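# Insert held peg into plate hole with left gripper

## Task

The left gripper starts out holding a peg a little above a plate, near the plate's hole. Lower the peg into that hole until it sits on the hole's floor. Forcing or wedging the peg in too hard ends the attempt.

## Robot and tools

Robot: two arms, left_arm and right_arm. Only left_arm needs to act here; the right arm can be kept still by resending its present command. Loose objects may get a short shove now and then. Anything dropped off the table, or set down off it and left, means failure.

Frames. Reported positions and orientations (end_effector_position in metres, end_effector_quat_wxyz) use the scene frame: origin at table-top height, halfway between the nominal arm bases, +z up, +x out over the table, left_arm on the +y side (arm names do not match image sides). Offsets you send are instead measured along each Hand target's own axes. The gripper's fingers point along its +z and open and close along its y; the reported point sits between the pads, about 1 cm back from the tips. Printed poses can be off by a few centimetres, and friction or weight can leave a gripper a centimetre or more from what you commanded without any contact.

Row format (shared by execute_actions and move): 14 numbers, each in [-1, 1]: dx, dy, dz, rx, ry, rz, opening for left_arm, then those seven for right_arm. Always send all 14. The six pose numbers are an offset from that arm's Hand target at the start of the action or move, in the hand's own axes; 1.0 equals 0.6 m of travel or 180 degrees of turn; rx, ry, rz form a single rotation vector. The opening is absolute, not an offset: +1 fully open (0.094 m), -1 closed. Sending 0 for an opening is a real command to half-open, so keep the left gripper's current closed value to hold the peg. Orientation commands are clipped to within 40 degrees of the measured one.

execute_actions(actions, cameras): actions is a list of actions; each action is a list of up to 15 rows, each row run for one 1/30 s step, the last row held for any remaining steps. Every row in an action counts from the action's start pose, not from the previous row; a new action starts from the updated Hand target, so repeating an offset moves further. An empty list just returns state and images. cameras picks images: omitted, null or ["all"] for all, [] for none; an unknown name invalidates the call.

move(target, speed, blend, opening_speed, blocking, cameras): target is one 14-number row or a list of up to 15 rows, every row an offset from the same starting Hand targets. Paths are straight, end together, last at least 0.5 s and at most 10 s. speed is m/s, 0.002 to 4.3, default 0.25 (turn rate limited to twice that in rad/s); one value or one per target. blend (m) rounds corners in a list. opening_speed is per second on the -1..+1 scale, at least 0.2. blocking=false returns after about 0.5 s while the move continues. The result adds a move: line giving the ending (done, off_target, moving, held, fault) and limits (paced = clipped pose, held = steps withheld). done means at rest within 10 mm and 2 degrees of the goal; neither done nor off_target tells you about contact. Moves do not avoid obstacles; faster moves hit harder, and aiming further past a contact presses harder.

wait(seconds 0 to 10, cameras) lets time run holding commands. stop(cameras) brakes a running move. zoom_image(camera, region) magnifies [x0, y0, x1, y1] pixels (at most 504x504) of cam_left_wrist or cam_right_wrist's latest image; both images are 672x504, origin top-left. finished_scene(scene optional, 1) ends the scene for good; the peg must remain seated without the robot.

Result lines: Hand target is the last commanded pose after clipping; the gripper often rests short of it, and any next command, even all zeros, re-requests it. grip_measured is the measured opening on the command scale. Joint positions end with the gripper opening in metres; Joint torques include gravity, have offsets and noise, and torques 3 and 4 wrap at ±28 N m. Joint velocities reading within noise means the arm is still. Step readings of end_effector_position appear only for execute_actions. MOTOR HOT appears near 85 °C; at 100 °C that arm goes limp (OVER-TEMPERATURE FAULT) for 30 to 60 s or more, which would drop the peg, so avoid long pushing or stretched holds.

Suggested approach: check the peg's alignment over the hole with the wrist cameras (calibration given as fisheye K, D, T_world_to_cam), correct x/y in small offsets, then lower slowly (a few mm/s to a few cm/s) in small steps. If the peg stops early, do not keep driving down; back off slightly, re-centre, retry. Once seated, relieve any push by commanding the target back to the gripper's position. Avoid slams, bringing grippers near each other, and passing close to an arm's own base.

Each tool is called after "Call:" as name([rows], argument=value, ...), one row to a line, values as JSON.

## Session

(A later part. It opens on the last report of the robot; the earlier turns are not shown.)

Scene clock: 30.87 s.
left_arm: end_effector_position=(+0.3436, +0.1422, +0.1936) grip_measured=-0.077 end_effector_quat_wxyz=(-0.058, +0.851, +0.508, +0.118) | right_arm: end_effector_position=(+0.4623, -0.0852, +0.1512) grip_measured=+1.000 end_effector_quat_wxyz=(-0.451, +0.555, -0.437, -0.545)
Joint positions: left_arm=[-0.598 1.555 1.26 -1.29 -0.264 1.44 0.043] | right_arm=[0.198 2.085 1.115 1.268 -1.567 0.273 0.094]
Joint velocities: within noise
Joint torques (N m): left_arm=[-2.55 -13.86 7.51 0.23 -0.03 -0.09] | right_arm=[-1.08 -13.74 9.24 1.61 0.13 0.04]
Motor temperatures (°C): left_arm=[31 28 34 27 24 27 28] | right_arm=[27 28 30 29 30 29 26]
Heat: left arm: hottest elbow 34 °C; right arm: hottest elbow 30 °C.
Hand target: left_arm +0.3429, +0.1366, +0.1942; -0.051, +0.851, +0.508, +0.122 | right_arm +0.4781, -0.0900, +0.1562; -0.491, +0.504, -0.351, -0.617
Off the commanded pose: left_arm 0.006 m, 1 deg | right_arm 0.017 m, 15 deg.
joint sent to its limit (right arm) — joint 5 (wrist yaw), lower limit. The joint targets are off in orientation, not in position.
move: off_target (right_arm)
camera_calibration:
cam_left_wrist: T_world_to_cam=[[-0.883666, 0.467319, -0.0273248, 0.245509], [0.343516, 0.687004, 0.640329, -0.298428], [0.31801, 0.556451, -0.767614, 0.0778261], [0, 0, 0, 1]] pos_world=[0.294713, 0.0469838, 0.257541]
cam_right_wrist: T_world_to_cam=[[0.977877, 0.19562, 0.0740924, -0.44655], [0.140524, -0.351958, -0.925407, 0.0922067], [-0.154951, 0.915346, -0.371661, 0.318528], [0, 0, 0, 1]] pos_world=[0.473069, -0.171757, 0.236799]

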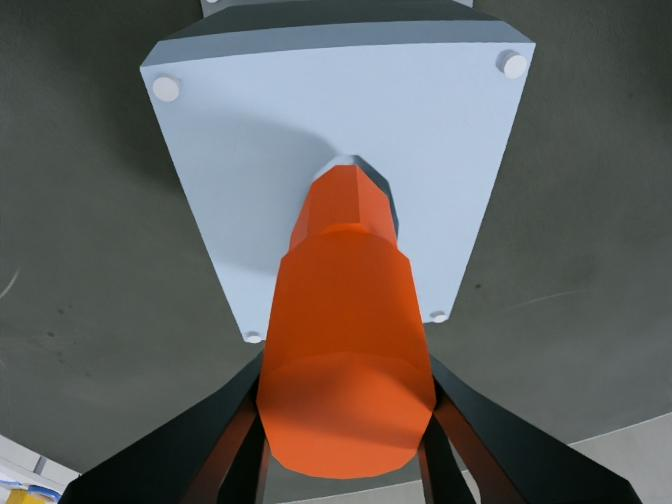

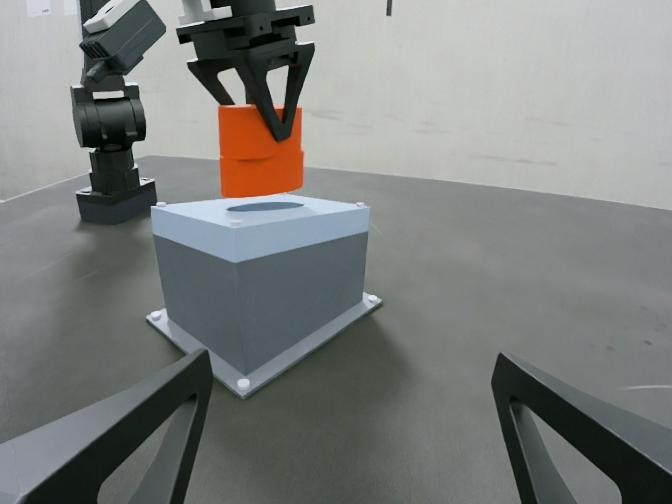

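Call:
zoom_image(camera="cam_left_wrist", region=[120, 0, 260, 100])

Call:
zoom_image(camera="cam_left_wrist", region=[430, 0, 570, 100])

Call:
zoom_image(camera="cam_left_wrist", region=[280, 140, 420, 240])

Call:
zoom_image(camera="cam_left_wrist", region=[220, 270, 480, 360])

Scaled by 3.600 from the camera's 672x504 image, which has a finer 960x720 frame.

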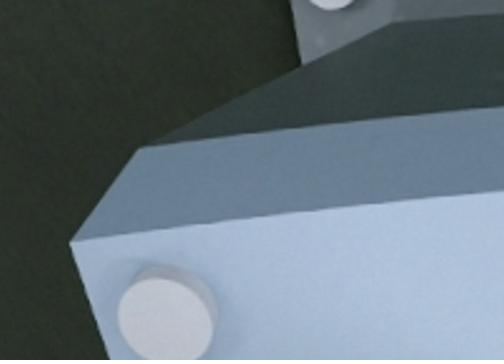

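Scaled by 3.600 from the camera's 672x504 image, which has a finer 960x720 frame.

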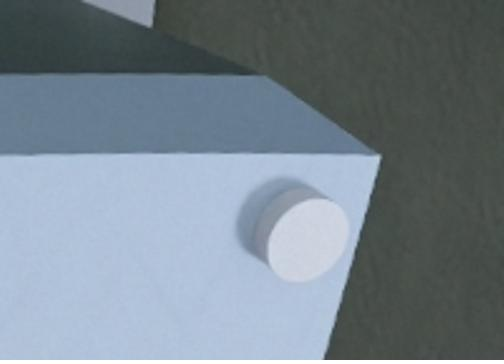

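Scaled by 3.600 from the camera's 672x504 image, which has a finer 960x720 frame.

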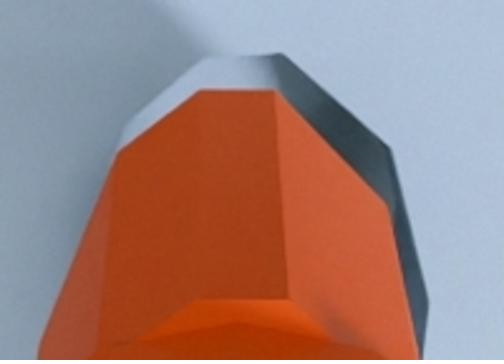

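Scaled by 1.938 from the camera's 672x504 image, which has a finer 960x720 frame.

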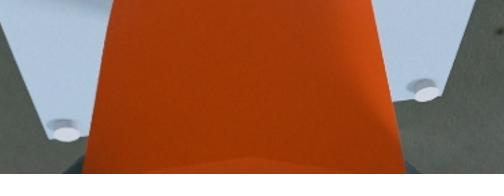

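Call:
move(target=[0,0,0.005,0.007,-0.006,-0.008,-1,0,0,0,0,0,0,1], speed=0.1)

Call:
zoom_image(camera="cam_left_wrist", region=[280, 140, 420, 240])

Call:
zoom_image(camera="cam_right_wrist", region=[200, 150, 330, 240])

Scene clock: 34.30 s.
left_arm: end_effector_position=(+0.3417, +0.1392, +0.1881) grip_measured=-0.077 end_effector_quat_wxyz=(-0.058, +0.847, +0.517, +0.107) | right_arm: end_effector_position=(+0.4623, -0.0852, +0.1512) grip_measured=+1.000 end_effector_quat_wxyz=(-0.451, +0.555, -0.437, -0.545)
Joint positions: left_arm=[-0.598 1.565 1.26 -1.29 -0.243 1.42 0.043] | right_arm=[0.198 2.085 1.115 1.268 -1.567 0.273 0.094]
Joint velocities: within noise
Joint torques (N m): left_arm=[-1.85 -13.86 8.12 -0.27 0 -0.1] | right_arm=[-1.14 -13.74 9.22 1.57 0.13 0.04]
Motor temperatures (°C): left_arm=[31 28 34 27 24 27 28] | right_arm=[27 29 30 29 30 29 26]
Heat: left arm: hottest elbow 34 °C; right arm: hottest elbow 30 °C.
Hand target: left_arm +0.3434, +0.1372, +0.1913; -0.054, +0.845, +0.521, +0.109 | right_arm +0.4781, -0.0900, +0.1562; -0.491, +0.504, -0.351, -0.617
Off the commanded pose: left_arm 0.004 m, 1 deg | right_arm 0.017 m, 15 deg.
joint sent to its limit (right arm) — joint 5 (wrist yaw), lower limit. The joint targets are off in orientation, not in position.
move: off_target (right_arm)
camera_calibration:
cam_left_wrist: T_world_to_cam=[[-0.893018, 0.449633, -0.0187116, 0.249199], [0.34057, 0.702417, 0.624998, -0.290433], [0.294163, 0.551762, -0.780402, 0.0870682], [0, 0, 0, 1]] pos_world=[0.295839, 0.0439165, 0.254131]
cam_right_wrist: T_world_to_cam=[[0.977877, 0.19562, 0.0740924, -0.44655], [0.140524, -0.351958, -0.925407, 0.0922067], [-0.154951, 0.915346, -0.371661, 0.318528], [0, 0, 0, 1]] pos_world=[0.473069, -0.171757, 0.236799]

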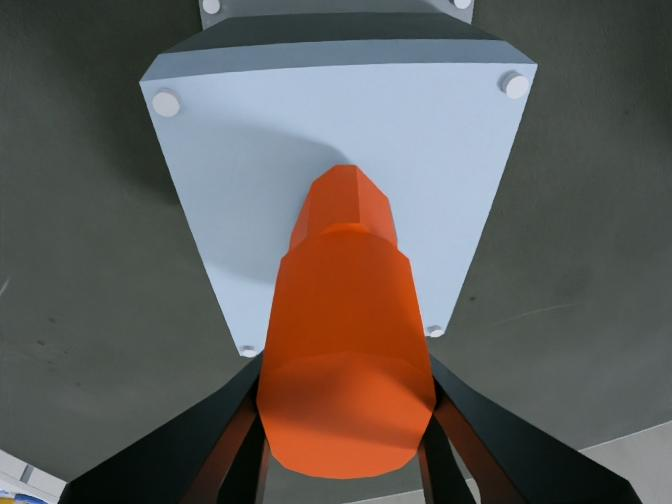

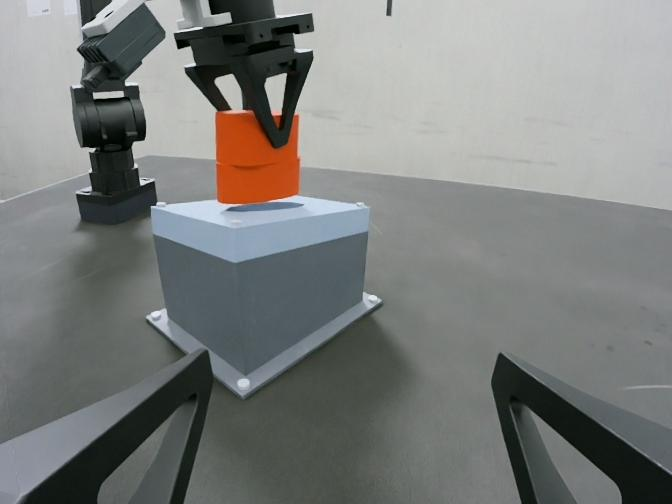

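Scaled by 3.600 from the camera's 672x504 image, which has a finer 960x720 frame.

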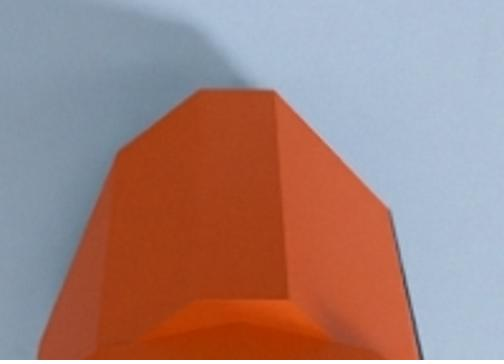

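Scaled by 3.877 from the camera's 672x504 image, which has a finer 960x720 frame.

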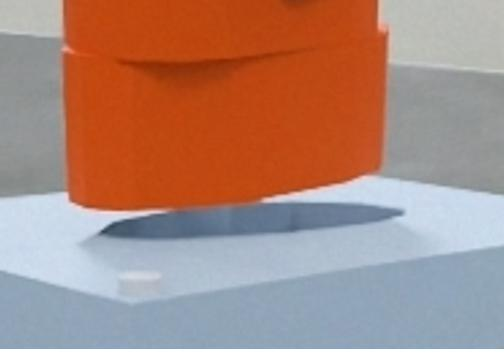

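Call:
move(target=[0.0147,0,-0.001,0,-0.004,0,-1,0,0,0,0,0,0,1], speed=0.1)

Call:
zoom_image(camera="cam_left_wrist", region=[280, 140, 420, 240])

Call:
zoom_image(camera="cam_right_wrist", region=[200, 150, 330, 240])

Scene clock: 35.53 s.
left_arm: end_effector_position=(+0.3430, +0.1417, +0.1876) grip_measured=-0.077 end_effector_quat_wxyz=(-0.056, +0.846, +0.520, +0.101) | right_arm: end_effector_position=(+0.4623, -0.0852, +0.1512) grip_measured=+1.000 end_effector_quat_wxyz=(-0.451, +0.555, -0.437, -0.545)
Joint positions: left_arm=[-0.587 1.565 1.26 -1.29 -0.231 1.425 0.043] | right_arm=[0.198 2.085 1.115 1.268 -1.567 0.273 0.094]
Joint velocities: within noise
Joint torques (N m): left_arm=[-0.97 -14.45 8.09 -0.28 0.01 0.1] | right_arm=[-1.08 -13.68 9.24 1.58 0.13 0.04]
Motor temperatures (°C): left_arm=[31 28 34 27 24 27 28] | right_arm=[27 29 30 29 30 29 26]
Heat: left arm: hottest elbow 34 °C; right arm: hottest elbow 30 °C.
Hand target: left_arm +0.3471, +0.1448, +0.1940; -0.051, +0.846, +0.521, +0.103 | right_arm +0.4781, -0.0900, +0.1562; -0.491, +0.504, -0.351, -0.617
Off the commanded pose: left_arm 0.008 m, 1 deg | right_arm 0.017 m, 15 deg.
joint sent to its limit (right arm) — joint 5 (wrist yaw), lower limit. The joint targets are off in orientation, not in position.
move: off_target (right_arm)
camera_calibration:
cam_left_wrist: T_world_to_cam=[[-0.895912, 0.443956, -0.0156589, 0.250451], [0.341132, 0.710134, 0.615904, -0.291938], [0.284554, 0.546454, -0.787665, 0.0903945], [0, 0, 0, 1]] pos_world=[0.298249, 0.0467299, 0.254928]
cam_right_wrist: T_world_to_cam=[[0.977877, 0.19562, 0.0740924, -0.44655], [0.140524, -0.351958, -0.925407, 0.0922067], [-0.154951, 0.915346, -0.371661, 0.318528], [0, 0, 0, 1]] pos_world=[0.473069, -0.171757, 0.236799]

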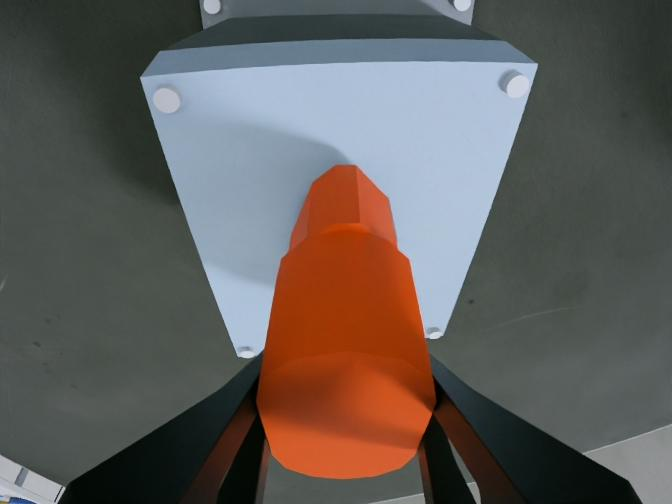

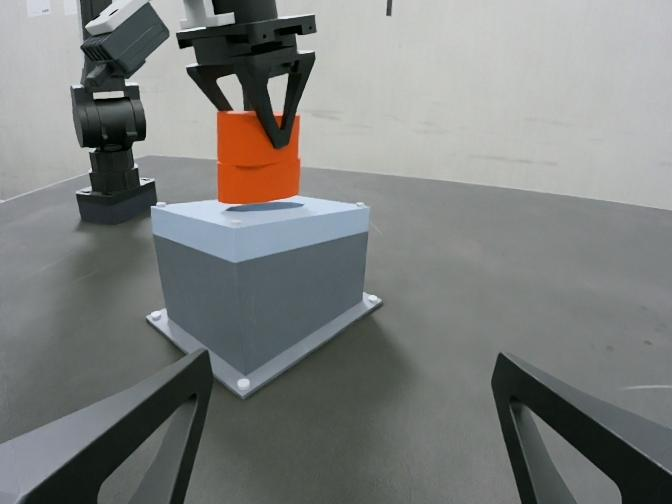

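Scaled by 3.600 from the camera's 672x504 image, which has a finer 960x720 frame.

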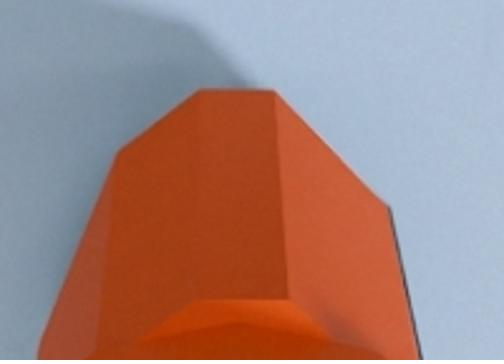

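Scaled by 3.877 from the camera's 672x504 image, which has a finer 960x720 frame.

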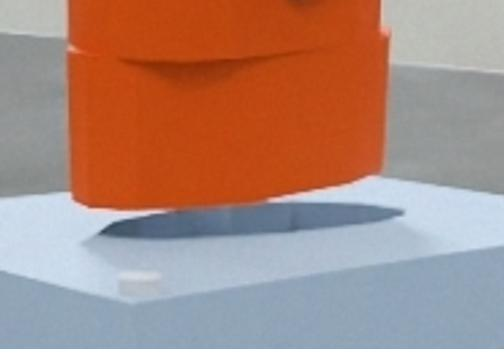

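Call:
move([
  [0,0,-0.06,0,0,0,-1,0,0,0,0,0,0,1],
  [-0.003,0,-0.001,0,0,0,-1,0,0,0,0,0,0,1],
], speed=0.1)

Call:
zoom_image(camera="cam_left_wrist", region=[280, 140, 420, 240])

Call:
zoom_image(camera="cam_right_wrist", region=[200, 150, 330, 240])

Scene clock: 37.30 s.
left_arm: end_effector_position=(+0.3399, +0.1437, +0.1889) grip_measured=-0.077 end_effector_quat_wxyz=(-0.062, +0.847, +0.519, +0.098) | right_arm: end_effector_position=(+0.4623, -0.0852, +0.1512) grip_measured=+1.000 end_effector_quat_wxyz=(-0.451, +0.555, -0.437, -0.545)
Joint positions: left_arm=[-0.587 1.563 1.26 -1.304 -0.23 1.425 0.043] | right_arm=[0.198 2.085 1.115 1.268 -1.567 0.273 0.094]
Joint velocities: within noise
Joint torques (N m): left_arm=[-1.26 -14.1 8.17 0.14 -0.02 0.07] | right_arm=[-1.08 -13.74 9.18 1.59 0.13 0.04]
Motor temperatures (°C): left_arm=[31 28 34 27 24 27 28] | right_arm=[27 29 30 29 30 29 26]
Heat: left arm: hottest elbow 34 °C; right arm: hottest elbow 30 °C.
Hand target: left_arm +0.3463, +0.1431, +0.1941; -0.051, +0.846, +0.521, +0.103 | right_arm +0.4781, -0.0900, +0.1562; -0.491, +0.504, -0.351, -0.617
Off the commanded pose: left_arm 0.008 m, 1 deg | right_arm 0.017 m, 15 deg.
joint sent to its limit (right arm) — joint 5 (wrist yaw), lower limit. The joint targets are off in orientation, not in position.
move: off_target (right_arm)
camera_calibration:
cam_left_wrist: T_world_to_cam=[[-0.895879, 0.444285, -0.0034188, 0.244455], [0.347811, 0.70609, 0.616818, -0.294936], [0.276457, 0.551405, -0.787099, 0.0930672], [0, 0, 0, 1]] pos_world=[0.295855, 0.0483256, 0.25601]
cam_right_wrist: T_world_to_cam=[[0.977877, 0.19562, 0.0740924, -0.44655], [0.140524, -0.351958, -0.925407, 0.0922067], [-0.154951, 0.915346, -0.371661, 0.318528], [0, 0, 0, 1]] pos_world=[0.473069, -0.171757, 0.236799]

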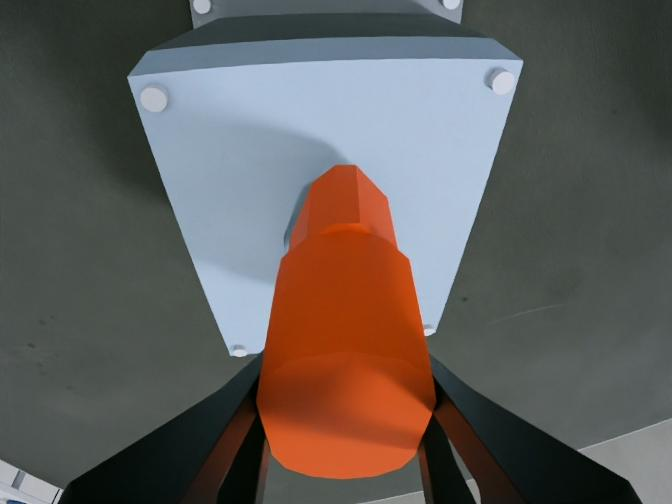

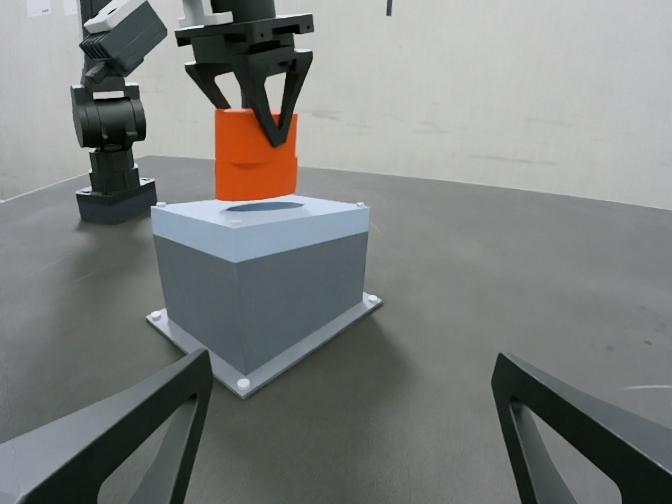

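Scaled by 3.600 from the camera's 672x504 image, which has a finer 960x720 frame.

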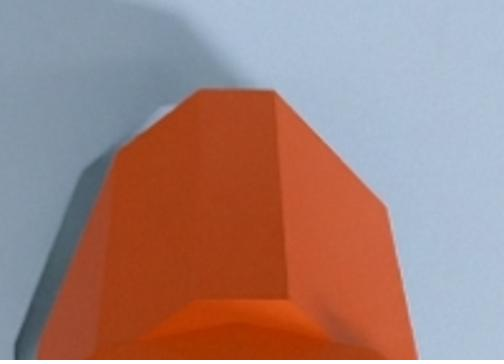

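Scaled by 3.877 from the camera's 672x504 image, which has a finer 960x720 frame.

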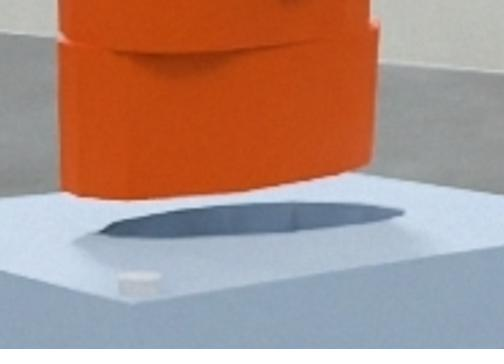

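Call:
move(target=[0.0133,0.0062,-0.0033,0,0.002,0,-1,0,0,0,0,0,0,1], speed=0.1)

Call:
zoom_image(camera="cam_left_wrist", region=[280, 140, 420, 240])

Call:
zoom_image(camera="cam_right_wrist", region=[200, 150, 330, 240])

Scene clock: 38.40 s.
left_arm: end_effector_position=(+0.3427, +0.1485, +0.1890) grip_measured=-0.077 end_effector_quat_wxyz=(-0.064, +0.846, +0.519, +0.100) | right_arm: end_effector_position=(+0.4623, -0.0852, +0.1512) grip_measured=+1.000 end_effector_quat_wxyz=(-0.451, +0.555, -0.437, -0.545)
Joint positions: left_arm=[-0.576 1.563 1.26 -1.304 -0.234 1.435 0.043] | right_arm=[0.198 2.085 1.115 1.268 -1.567 0.273 0.094]
Joint velocities: within noise
Joint torques (N m): left_arm=[-0.97 -13.86 9.13 -0.1 -0.13 0.1] | right_arm=[-1.14 -13.63 9.2 1.59 0.13 0.04]
Motor temperatures (°C): left_arm=[31 28 34 27 24 27 28] | right_arm=[27 29 30 29 30 29 26]
Heat: left arm: hottest elbow 34 °C; right arm: hottest elbow 30 °C.
Hand target: left_arm +0.3528, +0.1480, +0.1979; -0.053, +0.845, +0.521, +0.106 | right_arm +0.4781, -0.0900, +0.1562; -0.491, +0.504, -0.351, -0.617
Off the commanded pose: left_arm 0.013 m, 1 deg | right_arm 0.017 m, 15 deg.
joint sent to its limit (right arm) — joint 5 (wrist yaw), lower limit. The joint targets are off in orientation, not in position.
move: off_target (left_arm, right_arm)
camera_calibration:
cam_left_wrist: T_world_to_cam=[[-0.896416, 0.44321, -0.00165253, 0.244864], [0.34689, 0.703915, 0.619815, -0.29924], [0.275872, 0.555039, -0.784746, 0.0889827], [0, 0, 0, 1]] pos_world=[0.298756, 0.0527245, 0.255707]
cam_right_wrist: T_world_to_cam=[[0.977877, 0.19562, 0.0740924, -0.44655], [0.140524, -0.351958, -0.925407, 0.0922067], [-0.154951, 0.915346, -0.371661, 0.318528], [0, 0, 0, 1]] pos_world=[0.473069, -0.171757, 0.236799]

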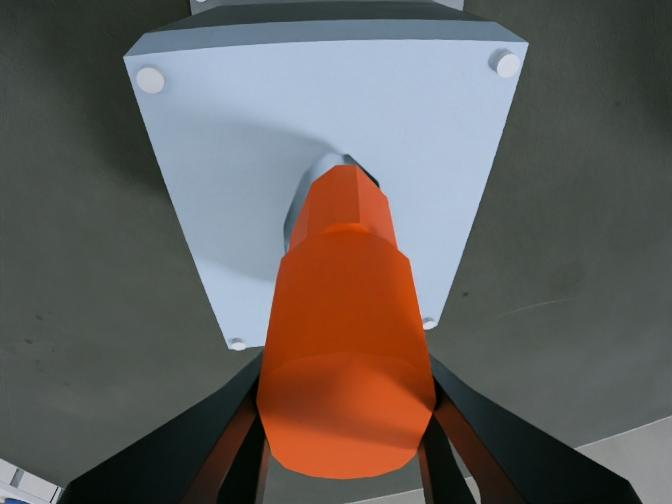

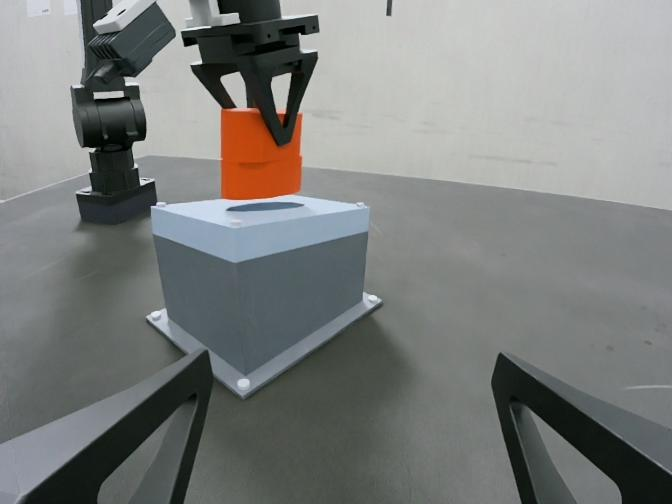

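Scaled by 3.600 from the camera's 672x504 image, which has a finer 960x720 frame.

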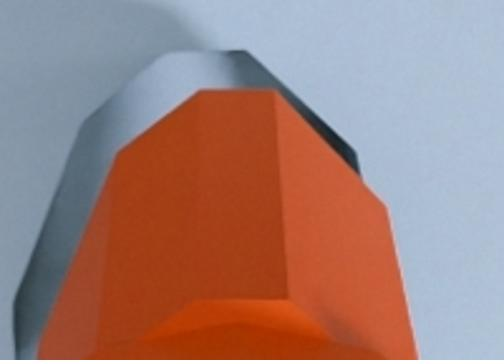

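Scaled by 3.877 from the camera's 672x504 image, which has a finer 960x720 frame.

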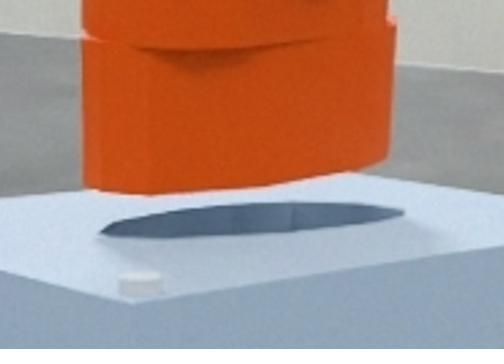

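Call:
move(target=[0.003,0.007,0,0,0,0,-1,0,0,0,0,0,0,1], speed=0.1)

Call:
zoom_image(camera="cam_left_wrist", region=[280, 140, 420, 240])

Call:
zoom_image(camera="cam_right_wrist", region=[200, 150, 330, 240])

Scene clock: 39.57 s.
left_arm: end_effector_position=(+0.3437, +0.1499, +0.1861) grip_measured=-0.077 end_effector_quat_wxyz=(-0.067, +0.847, +0.518, +0.098) | right_arm: end_effector_position=(+0.4623, -0.0852, +0.1512) grip_measured=+1.000 end_effector_quat_wxyz=(-0.451, +0.555, -0.437, -0.545)
Joint positions: left_arm=[-0.572 1.57 1.26 -1.304 -0.234 1.441 0.043] | right_arm=[0.198 2.085 1.115 1.268 -1.567 0.273 0.094]
Joint velocities: within noise
Joint torques (N m): left_arm=[-0.85 -13.8 9.95 -0.17 -0.13 0.11] | right_arm=[-1.14 -13.63 9.24 1.58 0.13 0.04]
Motor temperatures (°C): left_arm=[31 28 34 27 24 27 28] | right_arm=[27 29 30 29 30 29 26]
Heat: left arm: hottest elbow 34 °C; right arm: hottest elbow 30 °C.
Hand target: left_arm +0.3573, +0.1476, +0.1984; -0.053, +0.845, +0.521, +0.106 | right_arm +0.4781, -0.0900, +0.1562; -0.491, +0.504, -0.351, -0.617
Off the commanded pose: left_arm 0.019 m, 2 deg | right_arm 0.017 m, 15 deg.
joint sent to its limit (right arm) — joint 5 (wrist yaw), lower limit. The joint targets are off in orientation, not in position.
move: off_target (left_arm, right_arm)
camera_calibration:
cam_left_wrist: T_world_to_cam=[[-0.89566, 0.444692, 0.00650171, 0.24313], [0.352337, 0.700576, 0.620526, -0.300301], [0.271388, 0.558071, -0.784159, 0.0866299], [0, 0, 0, 1]] pos_world=[0.300059, 0.0539198, 0.252695]
cam_right_wrist: T_world_to_cam=[[0.977877, 0.19562, 0.0740924, -0.44655], [0.140524, -0.351958, -0.925407, 0.0922067], [-0.154951, 0.915346, -0.371661, 0.318528], [0, 0, 0, 1]] pos_world=[0.473069, -0.171757, 0.236799]

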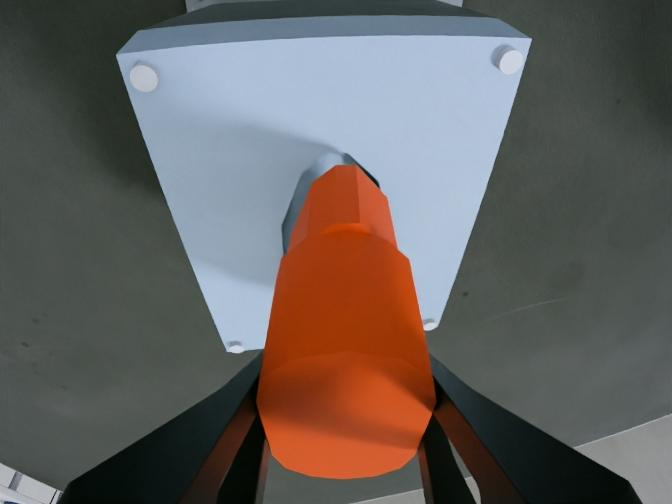

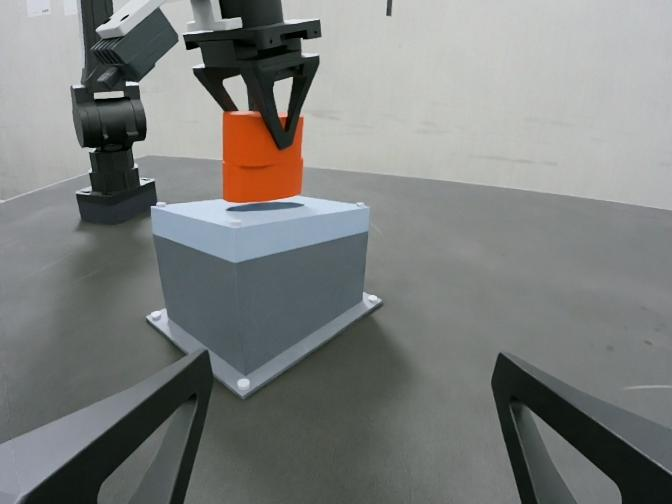

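Scaled by 3.600 from the camera's 672x504 image, which has a finer 960x720 frame.

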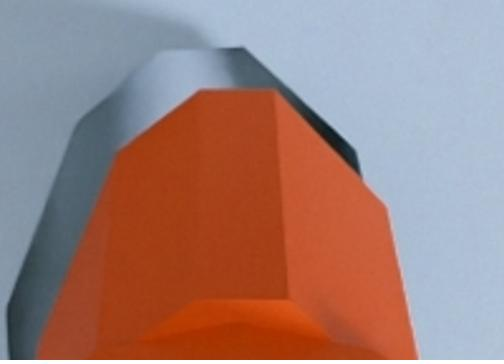

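Scaled by 3.877 from the camera's 672x504 image, which has a finer 960x720 frame.

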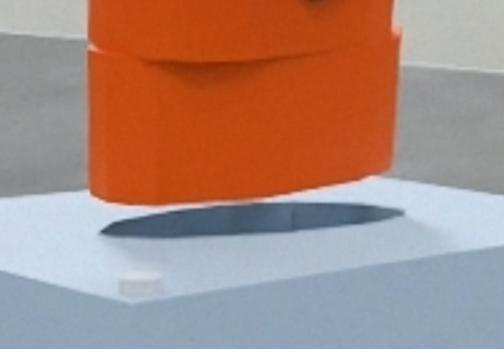

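Call:
move([
  [0.0108,0.0088,-0.0517,0,0,0,-1,0,0,0,0,0,0,1],
  [-0.0178,-0.0128,0.0097,0,0,0,-1,0,0,0,0,0,0,1],
], speed=0.07)

Call:
zoom_image(camera="cam_left_wrist", region=[280, 140, 420, 240])

Call:
zoom_image(camera="cam_right_wrist", region=[200, 150, 330, 240])

Scene clock: 41.60 s.
left_arm: end_effector_position=(+0.3469, +0.1478, +0.1877) grip_measured=-0.077 end_effector_quat_wxyz=(-0.061, +0.846, +0.521, +0.101) | right_arm: end_effector_position=(+0.4623, -0.0852, +0.1512) grip_measured=+1.000 end_effector_quat_wxyz=(-0.451, +0.555, -0.437, -0.545)
Joint positions: left_arm=[-0.572 1.57 1.265 -1.295 -0.235 1.437 0.043] | right_arm=[0.198 2.085 1.115 1.268 -1.567 0.273 0.094]
Joint velocities: within noise
Joint torques (N m): left_arm=[-2.49 -14.33 7.42 0.17 -0.09 -0.08] | right_arm=[-1.14 -13.68 9.24 1.59 0.13 0.04]
Motor temperatures (°C): left_arm=[31 28 34 27 24 27 28] | right_arm=[27 29 30 29 30 29 26]
Heat: left arm: hottest elbow 34 °C; right arm: hottest elbow 30 °C.
Hand target: left_arm +0.3465, +0.1430, +0.1901; -0.053, +0.845, +0.521, +0.106 | right_arm +0.4781, -0.0900, +0.1562; -0.491, +0.504, -0.351, -0.617
Off the commanded pose: left_arm 0.005 m, 1 deg | right_arm 0.017 m, 15 deg.
joint sent to its limit (right arm) — joint 5 (wrist yaw), lower limit. The joint targets are off in orientation, not in position.
move: off_target (right_arm)
camera_calibration:
cam_left_wrist: T_world_to_cam=[[-0.897402, 0.441139, -0.00812035, 0.250763], [0.341833, 0.706788, 0.619356, -0.297972], [0.278961, 0.553035, -0.785069, 0.086527], [0, 0, 0, 1]] pos_world=[0.302755, 0.0521295, 0.254517]
cam_right_wrist: T_world_to_cam=[[0.977877, 0.19562, 0.0740924, -0.44655], [0.140524, -0.351958, -0.925407, 0.0922067], [-0.154951, 0.915346, -0.371661, 0.318528], [0, 0, 0, 1]] pos_world=[0.473069, -0.171757, 0.236799]

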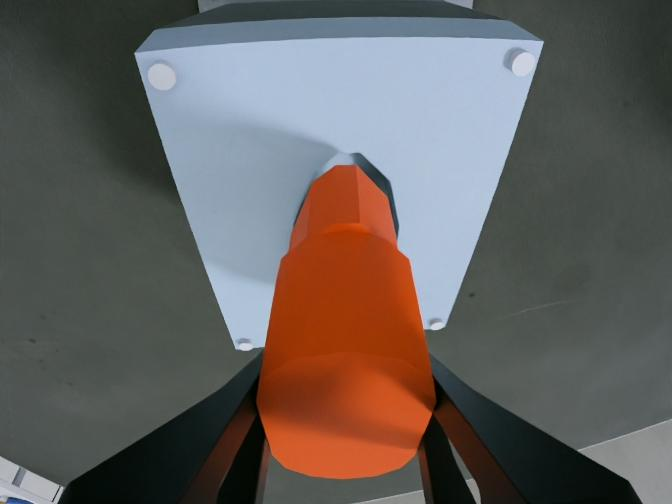

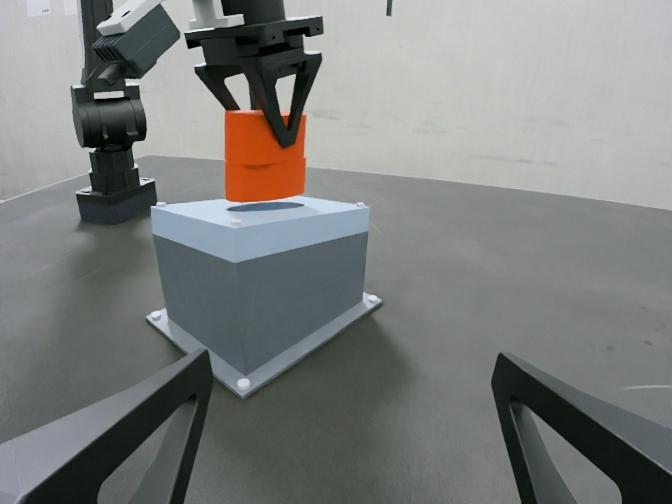

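Scaled by 3.600 from the camera's 672x504 image, which has a finer 960x720 frame.

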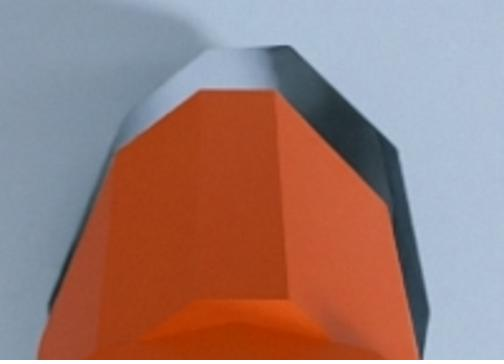

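Scaled by 3.877 from the camera's 672x504 image, which has a finer 960x720 frame.

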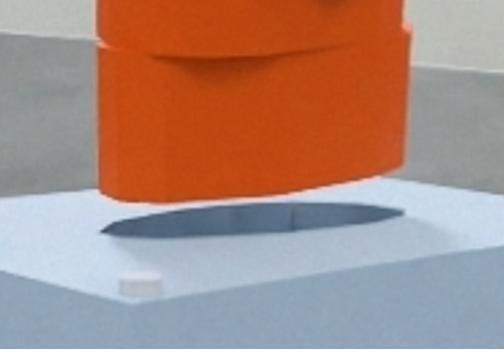

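Call:
move(target=[-0.0038,-0.0022,0.0197,0,0,0,-1,0,0,0,0,0,0,1], speed=0.03)

Call:
zoom_image(camera="cam_left_wrist", region=[280, 140, 420, 240])

Call:
zoom_image(camera="cam_right_wrist", region=[200, 150, 330, 240])

Scene clock: 47.03 s.
left_arm: end_effector_position=(+0.3459, +0.1484, +0.1789) grip_measured=-0.077 end_effector_quat_wxyz=(-0.058, +0.845, +0.521, +0.102) | right_arm: end_effector_position=(+0.4623, -0.0852, +0.1512) grip_measured=+1.000 end_effector_quat_wxyz=(-0.451, +0.555, -0.437, -0.545)
Joint positions: left_arm=[-0.572 1.57 1.241 -1.264 -0.235 1.436 0.043] | right_arm=[0.198 2.085 1.115 1.268 -1.567 0.273 0.094]
Joint velocities: within noise
Joint torques (N m): left_arm=[-2.37 -13.8 7.3 0.23 -0.09 -0.07] | right_arm=[-1.03 -13.74 9.21 1.55 0.14 0.05]
Motor temperatures (°C): left_arm=[31 28 35 27 24 27 28] | right_arm=[27 30 30 29 30 29 26]
Heat: left arm: hottest elbow 35 °C; right arm: hottest shoulder 30 °C.
Hand target: left_arm +0.3458, +0.1440, +0.1780; -0.053, +0.845, +0.521, +0.106 | right_arm +0.4781, -0.0900, +0.1562; -0.491, +0.504, -0.351, -0.617
Off the commanded pose: left_arm 0.005 m, 1 deg | right_arm 0.017 m, 15 deg.
joint sent to its limit (right arm) — joint 5 (wrist yaw), lower limit. The joint targets are off in orientation, not in position.
move: off_target (right_arm)
camera_calibration:
cam_left_wrist: T_world_to_cam=[[-0.8975, 0.440759, -0.0150379, 0.250831], [0.337988, 0.709334, 0.618554, -0.291633], [0.2833, 0.550069, -0.785598, 0.0784937], [0, 0, 0, 1]] pos_world=[0.301451, 0.0531324, 0.245827]
cam_right_wrist: T_world_to_cam=[[0.977877, 0.19562, 0.0740924, -0.44655], [0.140524, -0.351958, -0.925407, 0.0922067], [-0.154951, 0.915346, -0.371661, 0.318528], [0, 0, 0, 1]] pos_world=[0.473069, -0.171757, 0.236799]

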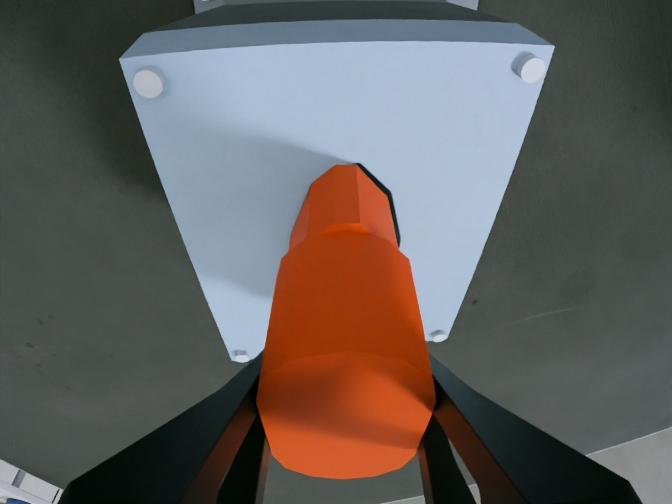

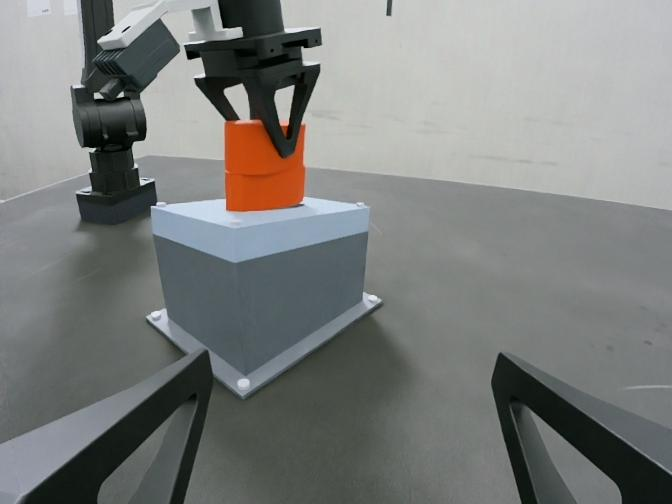

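Scaled by 3.600 from the camera's 672x504 image, which has a finer 960x720 frame.

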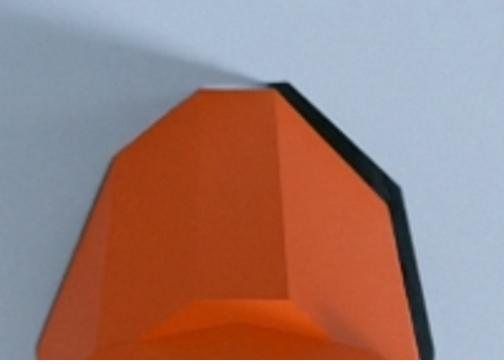

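Scaled by 3.877 from the camera's 672x504 image, which has a finer 960x720 frame.

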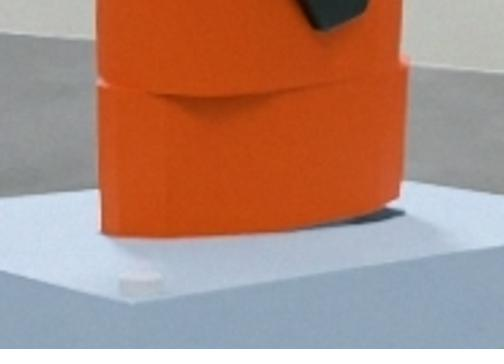

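Call:
move([
  [0.0108,0.012,-0.0517,0,-0.013,-0.005,-1,0,0,0,0,0,0,1],
  [0.0042,-0.0015,-0.0025,0,-0.013,-0.005,-1,0,0,0,0,0,0,1],
], speed=0.06)

Call:
zoom_image(camera="cam_left_wrist", region=[280, 140, 420, 240])

Call:
zoom_image(camera="cam_right_wrist", region=[200, 150, 330, 240])

Scene clock: 48.87 s.
left_arm: end_effector_position=(+0.3385, +0.1461, +0.1777) grip_measured=-0.077 end_effector_quat_wxyz=(-0.059, +0.848, +0.521, +0.081) | right_arm: end_effector_position=(+0.4623, -0.0852, +0.1512) grip_measured=+1.000 end_effector_quat_wxyz=(-0.451, +0.555, -0.437, -0.545)
Joint positions: left_arm=[-0.572 1.57 1.241 -1.284 -0.197 1.437 0.043] | right_arm=[0.198 2.085 1.115 1.268 -1.567 0.273 0.094]
Joint velocities: within noise
Joint torques (N m): left_arm=[-1.03 -14.56 7.19 0.94 0.04 -0.04] | right_arm=[-1.08 -13.74 9.24 1.59 0.13 0.05]
Motor temperatures (°C): left_arm=[31 28 35 27 24 27 28] | right_arm=[27 30 30 29 30 29 26]
Heat: left arm: hottest elbow 35 °C; right arm: hottest shoulder 30 °C.
Hand target: left_arm +0.3460, +0.1463, +0.1801; -0.041, +0.843, +0.529, +0.089 | right_arm +0.4781, -0.0900, +0.1562; -0.491, +0.504, -0.351, -0.617
Off the commanded pose: left_arm 0.008 m, 2 deg | right_arm 0.017 m, 15 deg.
joint sent to its limit (right arm) — joint 5 (wrist yaw), lower limit. The joint targets are off in orientation, not in position.
move: off_target (right_arm)
camera_calibration:
cam_left_wrist: T_world_to_cam=[[-0.897806, 0.440282, 0.00977756, 0.241016], [0.360262, 0.721501, 0.59131, -0.291132], [0.253289, 0.534404, -0.806385, 0.0971026], [0, 0, 0, 1]] pos_world=[0.296674, 0.0520451, 0.248095]
cam_right_wrist: T_world_to_cam=[[0.977877, 0.19562, 0.0740924, -0.44655], [0.140524, -0.351958, -0.925407, 0.0922067], [-0.154951, 0.915346, -0.371661, 0.318528], [0, 0, 0, 1]] pos_world=[0.473069, -0.171757, 0.236799]

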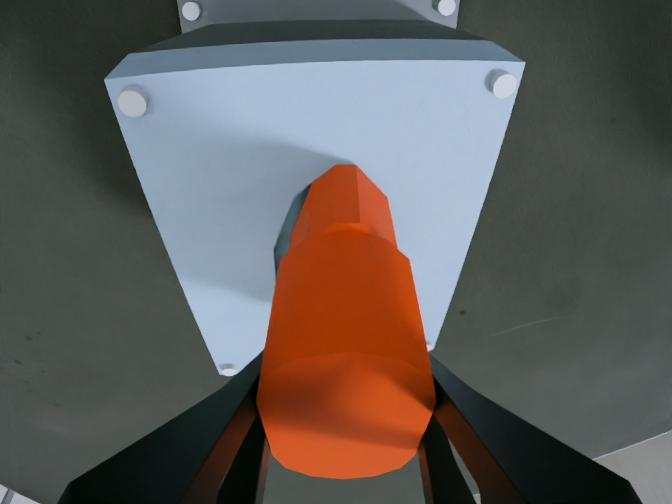

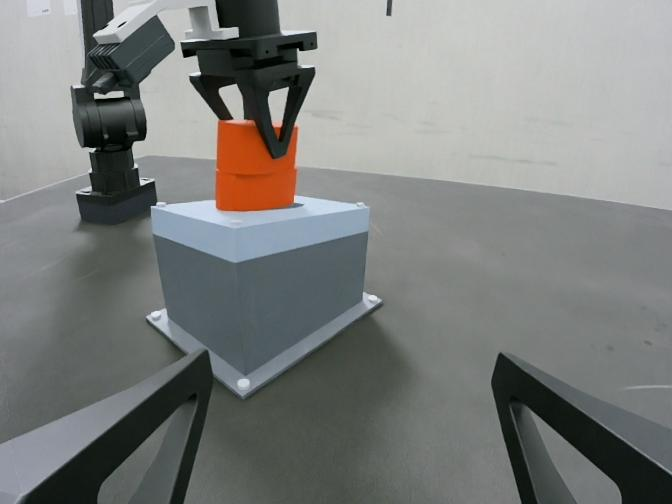

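Scaled by 3.600 from the camera's 672x504 image, which has a finer 960x720 frame.

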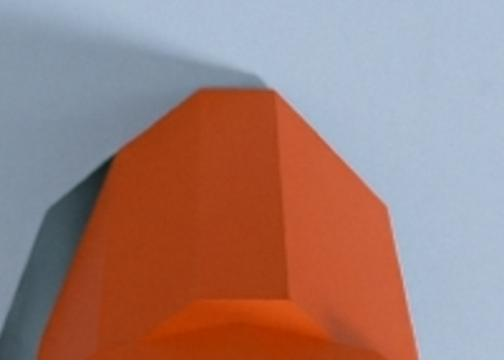

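Scaled by 3.877 from the camera's 672x504 image, which has a finer 960x720 frame.

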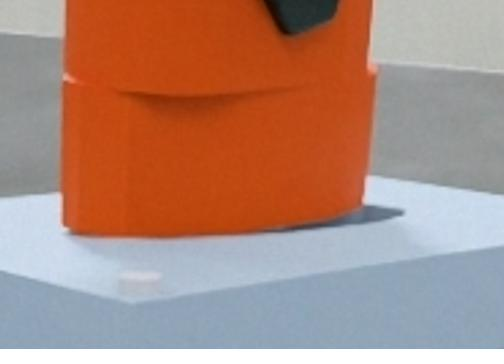

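Call:
move(target=[0.039,0.045,-0.077,0,0,0,-1,0,0,0,0,0,0,1], speed=0.15, cameras=[])

Call:
move(target=[-0.038,-0.045,0.0703,0,0,0,-1,0,0,0,0,0,0,1], speed=0.06)

Call:
zoom_image(camera="cam_left_wrist", region=[280, 140, 420, 240])

Call:
zoom_image(camera="cam_right_wrist", region=[200, 150, 330, 240])

Scene clock: 50.47 s.
left_arm: end_effector_position=(+0.3563, +0.1542, +0.2062) grip_measured=-0.077 end_effector_quat_wxyz=(-0.065, +0.844, +0.526, +0.078) | right_arm: end_effector_position=(+0.4623, -0.0852, +0.1512) grip_measured=+1.000 end_effector_quat_wxyz=(-0.451, +0.555, -0.437, -0.545)
Joint positions: left_arm=[-0.535 1.582 1.334 -1.371 -0.196 1.462 0.043] | right_arm=[0.198 2.085 1.115 1.268 -1.567 0.273 0.094]
Joint velocities: within noise
Joint torques (N m): left_arm=[-1.03 -14.33 12.23 -0.62 0 0.11] | right_arm=[-1.14 -13.63 9.24 1.62 0.12 0.04]
Motor temperatures (°C): left_arm=[31 28 35 27 24 27 28] | right_arm=[27 30 30 29 30 29 26]
Heat: left arm: hottest elbow 35 °C; right arm: hottest shoulder 30 °C.
Hand target: left_arm +0.3752, +0.1475, +0.2307; -0.041, +0.843, +0.529, +0.089 | right_arm +0.4781, -0.0900, +0.1562; -0.491, +0.504, -0.351, -0.617
Off the commanded pose: left_arm 0.032 m, 3 deg | right_arm 0.017 m, 15 deg.
joint sent to its limit (right arm) — joint 5 (wrist yaw), lower limit. The joint targets are off in orientation, not in position.
move: off_target (left_arm, right_arm)
No camera images: "cameras" was empty.

Scene clock: 51.93 s.
left_arm: end_effector_position=(+0.3469, +0.1512, +0.1738) grip_measured=-0.077 end_effector_quat_wxyz=(-0.058, +0.844, +0.527, +0.081) | right_arm: end_effector_position=(+0.4623, -0.0852, +0.1512) grip_measured=+1.000 end_effector_quat_wxyz=(-0.451, +0.555, -0.437, -0.545)
Joint positions: left_arm=[-0.551 1.582 1.245 -1.271 -0.196 1.444 0.043] | right_arm=[0.198 2.085 1.115 1.268 -1.567 0.273 0.094]
Joint velocities: within noise
Joint torques (N m): left_arm=[-2.49 -16.03 7.27 0.2 0.02 -0.09] | right_arm=[-1.2 -13.57 9.24 1.61 0.14 0.05]
Motor temperatures (°C): left_arm=[31 28 35 27 24 27 28] | right_arm=[27 30 30 29 30 29 26]
Heat: left arm: hottest elbow 35 °C; right arm: hottest shoulder 30 °C.
Hand target: left_arm +0.3458, +0.1462, +0.1842; -0.041, +0.843, +0.529, +0.089 | right_arm +0.4781, -0.0900, +0.1562; -0.491, +0.504, -0.351, -0.617
Off the commanded pose: left_arm 0.012 m, 2 deg | right_arm 0.017 m, 15 deg.
joint sent to its limit (right arm) — joint 5 (wrist yaw), lower limit. The joint targets are off in orientation, not in position.
move: off_target (left_arm, right_arm)
camera_calibration:
cam_left_wrist: T_world_to_cam=[[-0.904209, 0.427039, 0.00660751, 0.251179], [0.348366, 0.7285, 0.589855, -0.292248], [0.247078, 0.535654, -0.807482, 0.091241], [0, 0, 0, 1]] pos_world=[0.306384, 0.0567657, 0.2444]
cam_right_wrist: T_world_to_cam=[[0.977877, 0.19562, 0.0740924, -0.44655], [0.140524, -0.351958, -0.925407, 0.0922067], [-0.154951, 0.915346, -0.371661, 0.318528], [0, 0, 0, 1]] pos_world=[0.473069, -0.171757, 0.236799]

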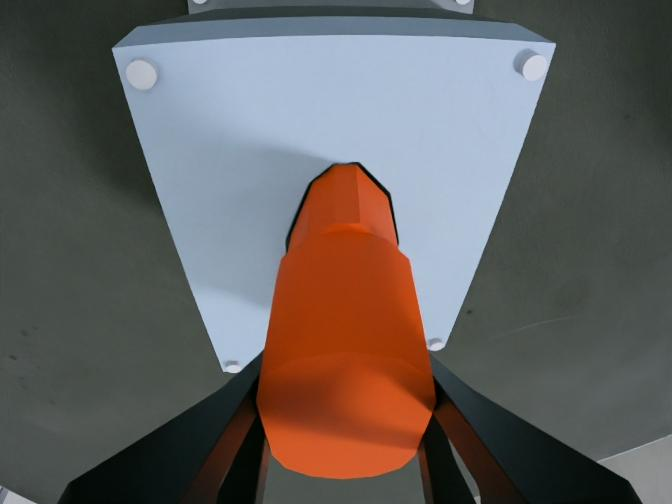

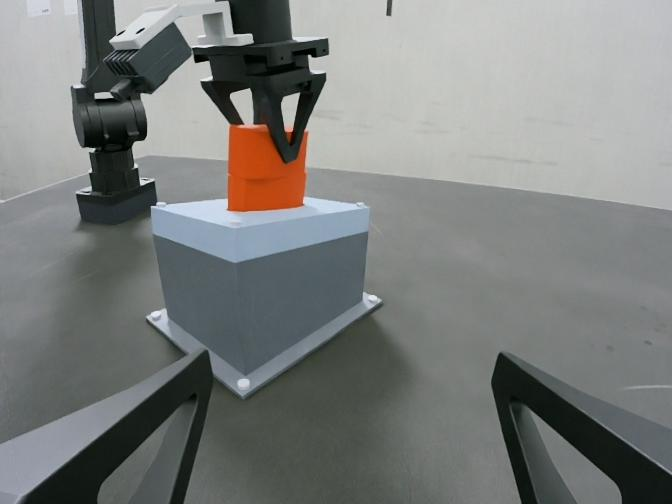

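Scaled by 3.600 from the camera's 672x504 image, which has a finer 960x720 frame.

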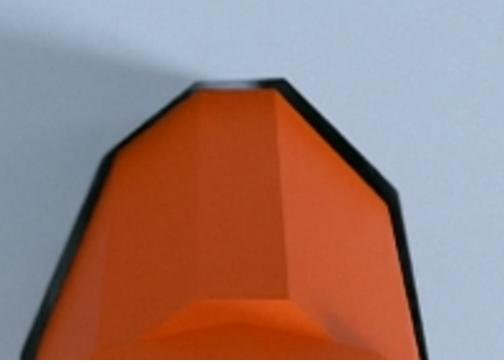

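Scaled by 3.877 from the camera's 672x504 image, which has a finer 960x720 frame.

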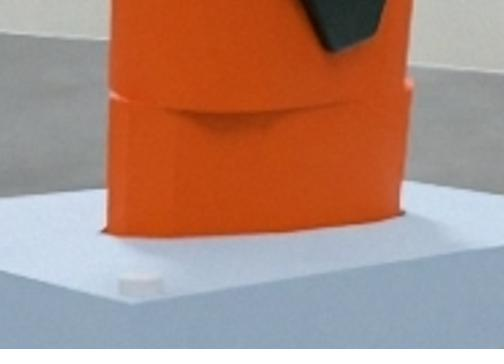

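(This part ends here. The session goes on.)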